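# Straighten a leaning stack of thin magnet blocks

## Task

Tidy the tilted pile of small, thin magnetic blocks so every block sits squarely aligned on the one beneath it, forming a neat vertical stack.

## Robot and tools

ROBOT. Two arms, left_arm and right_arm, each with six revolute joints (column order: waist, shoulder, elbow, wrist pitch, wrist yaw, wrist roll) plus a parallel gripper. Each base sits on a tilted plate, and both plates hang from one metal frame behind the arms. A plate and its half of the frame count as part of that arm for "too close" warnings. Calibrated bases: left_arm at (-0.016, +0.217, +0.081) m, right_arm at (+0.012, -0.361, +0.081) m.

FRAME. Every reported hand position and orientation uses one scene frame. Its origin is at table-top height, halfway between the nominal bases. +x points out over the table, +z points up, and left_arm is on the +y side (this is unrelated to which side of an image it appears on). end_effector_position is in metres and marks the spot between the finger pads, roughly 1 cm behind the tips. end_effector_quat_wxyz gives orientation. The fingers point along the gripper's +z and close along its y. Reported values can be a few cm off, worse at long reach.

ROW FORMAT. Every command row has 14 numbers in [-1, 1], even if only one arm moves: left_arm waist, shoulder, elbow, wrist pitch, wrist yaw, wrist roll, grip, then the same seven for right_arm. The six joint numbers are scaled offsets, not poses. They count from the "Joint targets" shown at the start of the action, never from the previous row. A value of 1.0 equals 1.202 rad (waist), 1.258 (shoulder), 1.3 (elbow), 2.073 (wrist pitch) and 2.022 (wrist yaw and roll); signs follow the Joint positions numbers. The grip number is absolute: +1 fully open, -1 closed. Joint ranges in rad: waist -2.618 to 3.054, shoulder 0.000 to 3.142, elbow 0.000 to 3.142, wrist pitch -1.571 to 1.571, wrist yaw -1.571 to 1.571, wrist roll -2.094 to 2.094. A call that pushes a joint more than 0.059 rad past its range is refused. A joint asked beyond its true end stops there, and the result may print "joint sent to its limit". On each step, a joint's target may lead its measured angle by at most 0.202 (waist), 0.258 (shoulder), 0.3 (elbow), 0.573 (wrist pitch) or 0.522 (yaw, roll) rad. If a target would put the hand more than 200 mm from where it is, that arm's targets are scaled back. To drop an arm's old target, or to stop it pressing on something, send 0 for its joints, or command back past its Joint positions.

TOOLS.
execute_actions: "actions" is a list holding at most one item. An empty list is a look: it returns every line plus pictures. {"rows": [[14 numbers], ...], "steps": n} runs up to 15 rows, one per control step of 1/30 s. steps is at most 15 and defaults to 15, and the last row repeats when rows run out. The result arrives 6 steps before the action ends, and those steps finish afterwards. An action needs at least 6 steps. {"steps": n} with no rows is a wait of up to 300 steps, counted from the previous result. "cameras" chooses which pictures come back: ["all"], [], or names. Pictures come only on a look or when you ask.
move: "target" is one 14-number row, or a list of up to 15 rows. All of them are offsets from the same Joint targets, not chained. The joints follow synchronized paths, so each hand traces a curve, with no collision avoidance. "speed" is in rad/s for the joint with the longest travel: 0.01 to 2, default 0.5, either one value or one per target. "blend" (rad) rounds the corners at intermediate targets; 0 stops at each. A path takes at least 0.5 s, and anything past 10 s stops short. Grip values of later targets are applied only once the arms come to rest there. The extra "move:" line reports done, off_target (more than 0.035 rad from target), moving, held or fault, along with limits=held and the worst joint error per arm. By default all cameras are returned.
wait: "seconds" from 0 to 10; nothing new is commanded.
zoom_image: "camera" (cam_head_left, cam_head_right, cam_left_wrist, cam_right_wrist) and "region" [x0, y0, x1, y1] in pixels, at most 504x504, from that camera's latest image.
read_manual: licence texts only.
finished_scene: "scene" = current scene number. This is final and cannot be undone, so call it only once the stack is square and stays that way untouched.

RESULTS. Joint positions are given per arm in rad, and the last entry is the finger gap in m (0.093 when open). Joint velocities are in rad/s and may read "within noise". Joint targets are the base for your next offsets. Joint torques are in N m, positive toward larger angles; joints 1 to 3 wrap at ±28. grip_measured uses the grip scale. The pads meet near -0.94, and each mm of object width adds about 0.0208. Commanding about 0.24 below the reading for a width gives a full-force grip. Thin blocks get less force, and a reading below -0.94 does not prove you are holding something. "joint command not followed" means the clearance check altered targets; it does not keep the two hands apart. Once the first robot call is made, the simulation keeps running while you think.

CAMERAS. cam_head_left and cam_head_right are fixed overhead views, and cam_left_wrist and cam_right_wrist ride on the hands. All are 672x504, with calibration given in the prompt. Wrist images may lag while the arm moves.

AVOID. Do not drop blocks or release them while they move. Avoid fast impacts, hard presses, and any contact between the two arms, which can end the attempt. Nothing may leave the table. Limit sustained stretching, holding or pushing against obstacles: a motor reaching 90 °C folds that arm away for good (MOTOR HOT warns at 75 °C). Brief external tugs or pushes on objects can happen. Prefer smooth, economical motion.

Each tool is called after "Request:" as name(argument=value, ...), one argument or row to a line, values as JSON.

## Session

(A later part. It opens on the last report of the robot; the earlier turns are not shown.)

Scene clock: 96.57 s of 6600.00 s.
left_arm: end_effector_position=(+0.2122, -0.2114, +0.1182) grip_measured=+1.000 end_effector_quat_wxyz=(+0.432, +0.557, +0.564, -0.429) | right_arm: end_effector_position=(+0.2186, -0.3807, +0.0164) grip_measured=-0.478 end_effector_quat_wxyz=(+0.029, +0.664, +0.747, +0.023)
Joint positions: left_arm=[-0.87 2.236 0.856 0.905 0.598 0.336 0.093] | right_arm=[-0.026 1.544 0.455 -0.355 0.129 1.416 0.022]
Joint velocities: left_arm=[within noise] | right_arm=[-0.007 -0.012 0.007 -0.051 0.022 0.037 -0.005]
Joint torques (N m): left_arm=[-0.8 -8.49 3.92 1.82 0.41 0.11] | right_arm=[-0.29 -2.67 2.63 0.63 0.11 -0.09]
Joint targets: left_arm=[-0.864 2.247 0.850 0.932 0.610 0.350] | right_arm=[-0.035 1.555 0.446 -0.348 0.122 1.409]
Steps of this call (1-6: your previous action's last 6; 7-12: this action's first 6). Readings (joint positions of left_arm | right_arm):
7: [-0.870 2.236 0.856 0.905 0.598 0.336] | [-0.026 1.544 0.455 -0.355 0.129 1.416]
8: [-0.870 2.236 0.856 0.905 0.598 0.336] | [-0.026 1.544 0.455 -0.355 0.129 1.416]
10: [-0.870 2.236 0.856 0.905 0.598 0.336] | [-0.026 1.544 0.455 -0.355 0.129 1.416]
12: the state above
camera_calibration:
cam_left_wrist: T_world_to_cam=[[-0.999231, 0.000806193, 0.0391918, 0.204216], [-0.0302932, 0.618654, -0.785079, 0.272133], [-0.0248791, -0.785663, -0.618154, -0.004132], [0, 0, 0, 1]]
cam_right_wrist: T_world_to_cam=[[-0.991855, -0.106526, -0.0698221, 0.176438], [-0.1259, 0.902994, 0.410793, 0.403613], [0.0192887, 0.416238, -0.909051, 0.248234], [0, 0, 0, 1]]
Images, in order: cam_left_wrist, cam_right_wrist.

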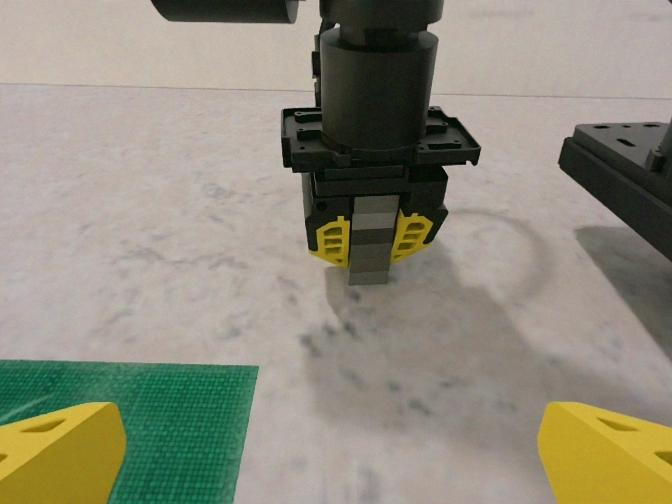

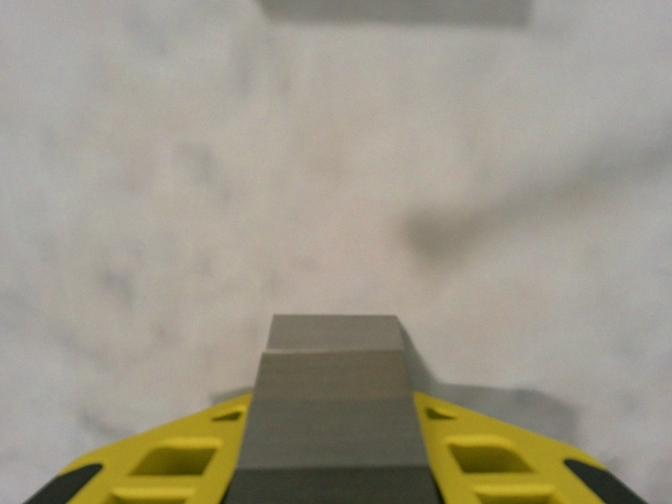

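Request:
execute_actions(
  actions=[
    {"rows":[[0,0,0,0,0,0,1,0,0,0,0,0,0,-0.52],[0,0,0,0,0,0,1,0,0,0,0,0,0,-0.49],[0,0,0,0,0,0,1,0,0,0,0,0,0,-0.46],[0,0,0,0,0,0,1,0,0,0,0,0,0,-0.44],[0,0,0,0,0,0,1,0,0,0,0,0,0,-0.42],[0,0,0,0,0,0,1,0,0,0,0,0,0,-0.40],[0,0,0,0,0,0,1,0,0,0,0,0,0,-0.38],[0,0,0,0,0,0,1,0,0,0,0,0,0,-0.36],[0,0,0,0,0,0,1,0,0,0,0,0,0,-0.33],[0,0,0,0,0,0,1,0,0,0,0,0,0,-0.30],[0,0,0,0,0,0,1,0,0,0,0,0,0,-0.26],[0,0,0,0,0,0,1,0,0,0,0,0,0,-0.22],[0,0,0,0,0,0,1,0,0,0,0,0,0,-0.17],[0,0,0,0,0,0,1,0,0,0,0,0,0,-0.12],[0,0,0,0,0,0,1,0,0,0,0,0,0,-0.07]],"steps":15},
  ],
)

Request:
execute_actions(
  actions=[
    {"rows":[[0,0,0,0,0,0,1,0,0,0,0,0,0,-0.01],[0,0,0,0,0,0,1,0,0,0,0,0,0,0.05],[0,0,0,0,0,0,1,0,0,0,0,0,0,0.11],[0,0,0,0,0,0,1,0,0,0,0,0,0,0.17],[0,0,0,0,0,0,1,0,0,0,0,0,0,0.23],[0,0,0,0,0,0,1,0,0,0,0,0,0,0.29],[0,0,0,0,0,0,1,0,0,0,0,0,0,0.35],[0,0,0,0,0,0,1,0,0,0,0,0,0,0.40]],"steps":14},
  ],
)

Request:
move(
  target=[
    [0,0,0,0,0,0,1,0.0308,-0.1471,0.0754,-0.1283,0,0,0.4],
    [0,0,0,0,0,0,1,0.0549,-0.2377,0.1669,-0.2412,0,0,0.4],
  ],
  speed=[0.2, 0.4],
  blend=[0.02, 0],
)

Request:
zoom_image(
  camera="cam_left_wrist",
  region=[300, 130, 440, 300],
)

Request:
zoom_image(
  camera="cam_right_wrist",
  region=[230, 180, 440, 440],
)

Request:
zoom_image(
  camera="cam_head_right",
  region=[470, 225, 520, 275],
)

Scene clock: 97.83 s of 6600.00 s.
left_arm: end_effector_position=(+0.2122, -0.2114, +0.1182) grip_measured=+1.000 end_effector_quat_wxyz=(+0.432, +0.557, +0.564, -0.429) | right_arm: end_effector_position=(+0.2186, -0.3807, +0.0164) grip_measured=-0.349 end_effector_quat_wxyz=(+0.029, +0.664, +0.747, +0.023)
Joint positions: left_arm=[-0.87 2.236 0.856 0.905 0.598 0.336 0.093] | right_arm=[-0.026 1.544 0.455 -0.355 0.129 1.416 0.028]
Joint velocities: left_arm=[within noise] | right_arm=[-0.002 -0.007 -0.002 0.007 -0.007 -0.022 0.04]
Joint torques (N m): left_arm=[-0.73 -8.39 3.95 1.8 0.39 0.1] | right_arm=[-0.28 -2.63 2.77 0.61 0.13 -0.09]
Joint targets: left_arm=[-0.864 2.247 0.850 0.932 0.610 0.350] | right_arm=[-0.035 1.555 0.446 -0.348 0.122 1.409]
Steps of this call (1-6: your previous action's last 6; 7-15: toward your last target; 16-29: nothing new was sent; 30-38: this action's first 9). Readings (joint positions of left_arm | right_arm):
30: [-0.870 2.236 0.856 0.905 0.598 0.336] | [-0.026 1.544 0.455 -0.355 0.129 1.416]
31: [-0.870 2.236 0.856 0.905 0.598 0.336] | [-0.026 1.544 0.455 -0.355 0.129 1.416]
33: [-0.870 2.236 0.856 0.905 0.598 0.336] | [-0.026 1.544 0.455 -0.355 0.129 1.416]
37: [-0.870 2.236 0.856 0.905 0.598 0.336] | [-0.026 1.544 0.455 -0.355 0.129 1.416]
38: the state above

Scene clock: 98.30 s of 6600.00 s.
left_arm: end_effector_position=(+0.2122, -0.2114, +0.1182) grip_measured=+1.000 end_effector_quat_wxyz=(+0.432, +0.557, +0.564, -0.429) | right_arm: end_effector_position=(+0.2188, -0.3807, +0.0164) grip_measured=+0.372 end_effector_quat_wxyz=(+0.029, +0.664, +0.747, +0.023)
Joint positions: left_arm=[-0.87 2.236 0.856 0.905 0.598 0.336 0.093] | right_arm=[-0.026 1.544 0.455 -0.354 0.128 1.416 0.063]
Joint velocities: left_arm=[within noise] | right_arm=[0.002 0.017 0.007 -0.037 0.022 -0.022 0.058]
Joint torques (N m): left_arm=[-0.76 -8.44 3.97 1.79 0.38 0.08] | right_arm=[-0.36 -2.61 2.62 0.65 0.1 -0.1]
Joint targets: left_arm=[-0.864 2.247 0.850 0.932 0.610 0.350] | right_arm=[-0.035 1.555 0.446 -0.348 0.122 1.409]
Steps of this call (1-6: your previous action's last 6; 7-14: this action's first 8). Readings (joint positions of left_arm | right_arm):
7: [-0.870 2.236 0.856 0.905 0.598 0.336] | [-0.026 1.544 0.455 -0.354 0.128 1.416]
8: [-0.870 2.236 0.856 0.905 0.598 0.336] | [-0.026 1.544 0.455 -0.354 0.128 1.416]
10: [-0.870 2.236 0.856 0.905 0.598 0.336] | [-0.026 1.544 0.455 -0.354 0.128 1.416]
14: the state above

Scene clock: 101.17 s of 6600.00 s.
left_arm: end_effector_position=(+0.2122, -0.2114, +0.1182) grip_measured=+1.000 end_effector_quat_wxyz=(+0.432, +0.557, +0.564, -0.429) | right_arm: end_effector_position=(+0.2190, -0.3811, +0.0989) grip_measured=+0.398 end_effector_quat_wxyz=(+0.030, +0.646, +0.763, +0.026)
Joint positions: left_arm=[-0.87 2.236 0.856 0.905 0.598 0.336 0.093] | right_arm=[0.023 1.269 0.64 -0.815 0.128 1.416 0.064]
Joint torques (N m): left_arm=[-0.73 -8.34 3.96 1.82 0.4 0.1] | right_arm=[1.48 -3.82 6.54 0.18 0.14 -0.11]
Joint targets: left_arm=[-0.864 2.247 0.850 0.932 0.610 0.350] | right_arm=[0.031 1.256 0.663 -0.848 0.122 1.409]
Kept back: nothing.
move: done
camera_calibration:
cam_left_wrist: T_world_to_cam=[[-0.999231, 0.000806193, 0.0391918, 0.204216], [-0.0302932, 0.618654, -0.785079, 0.272133], [-0.0248791, -0.785663, -0.618154, -0.004132], [0, 0, 0, 1]]
cam_right_wrist: T_world_to_cam=[[-0.985173, -0.15385, -0.0759232, 0.16372], [-0.171506, 0.8947, 0.41243, 0.376784], [0.00447603, 0.419336, -0.90782, 0.327751], [0, 0, 0, 1]]

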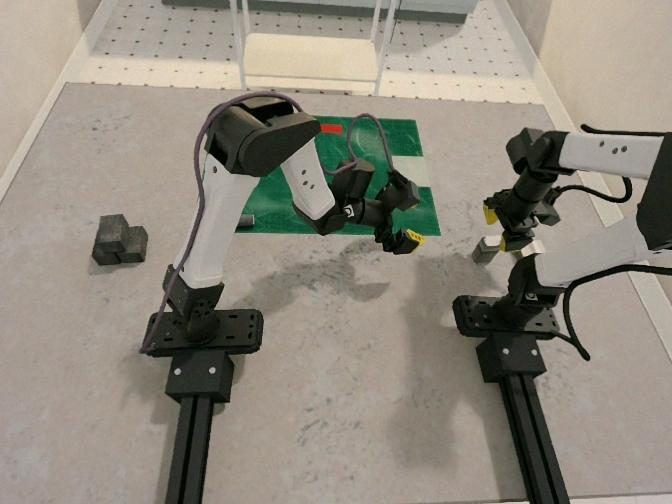

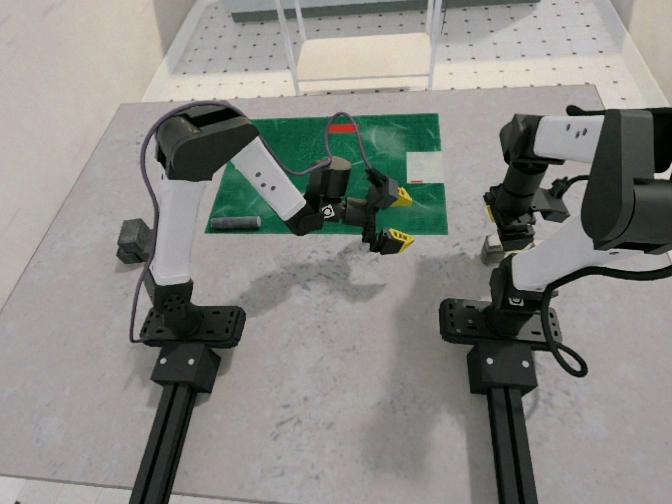

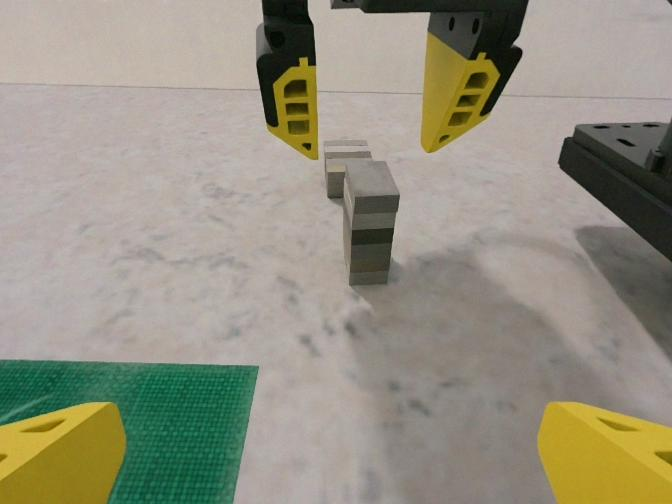

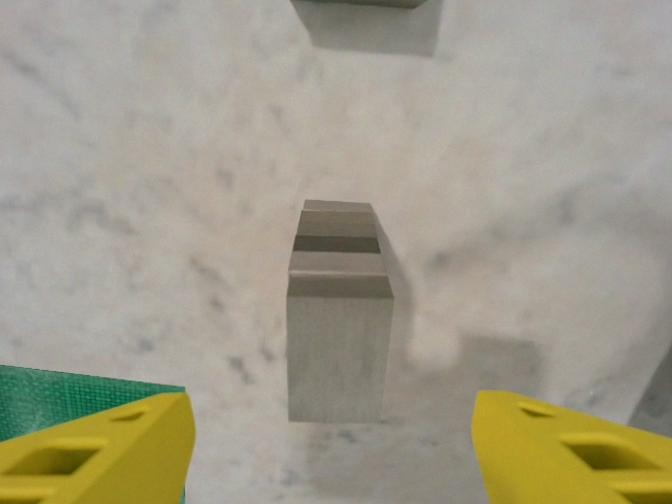

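Scaled by 2.965 from the camera's 672x504 image, which has a finer 960x720 frame.

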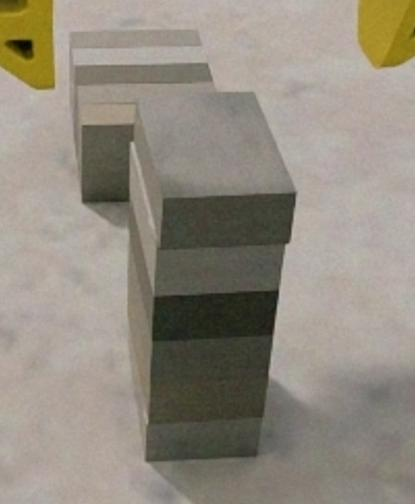

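Scaled by 1.938 from the camera's 672x504 image, which has a finer 960x720 frame.

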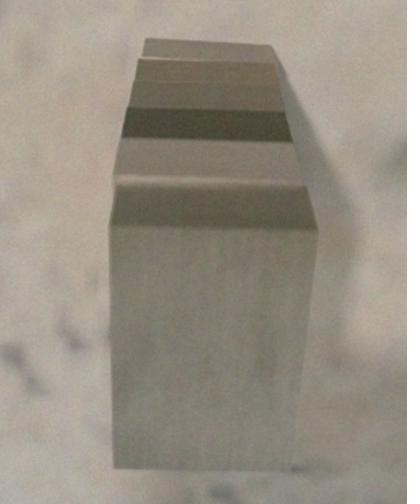

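Scaled by 10.080 from the camera's 672x504 image, which has a finer 960x720 frame.

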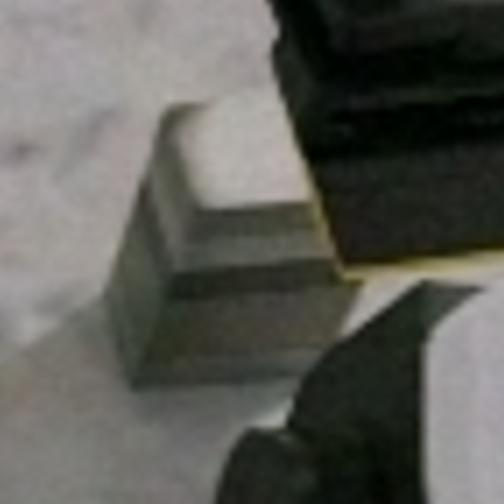

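Request:
finished_scene(
  scene=1,
)

The scene is finished: the task was done.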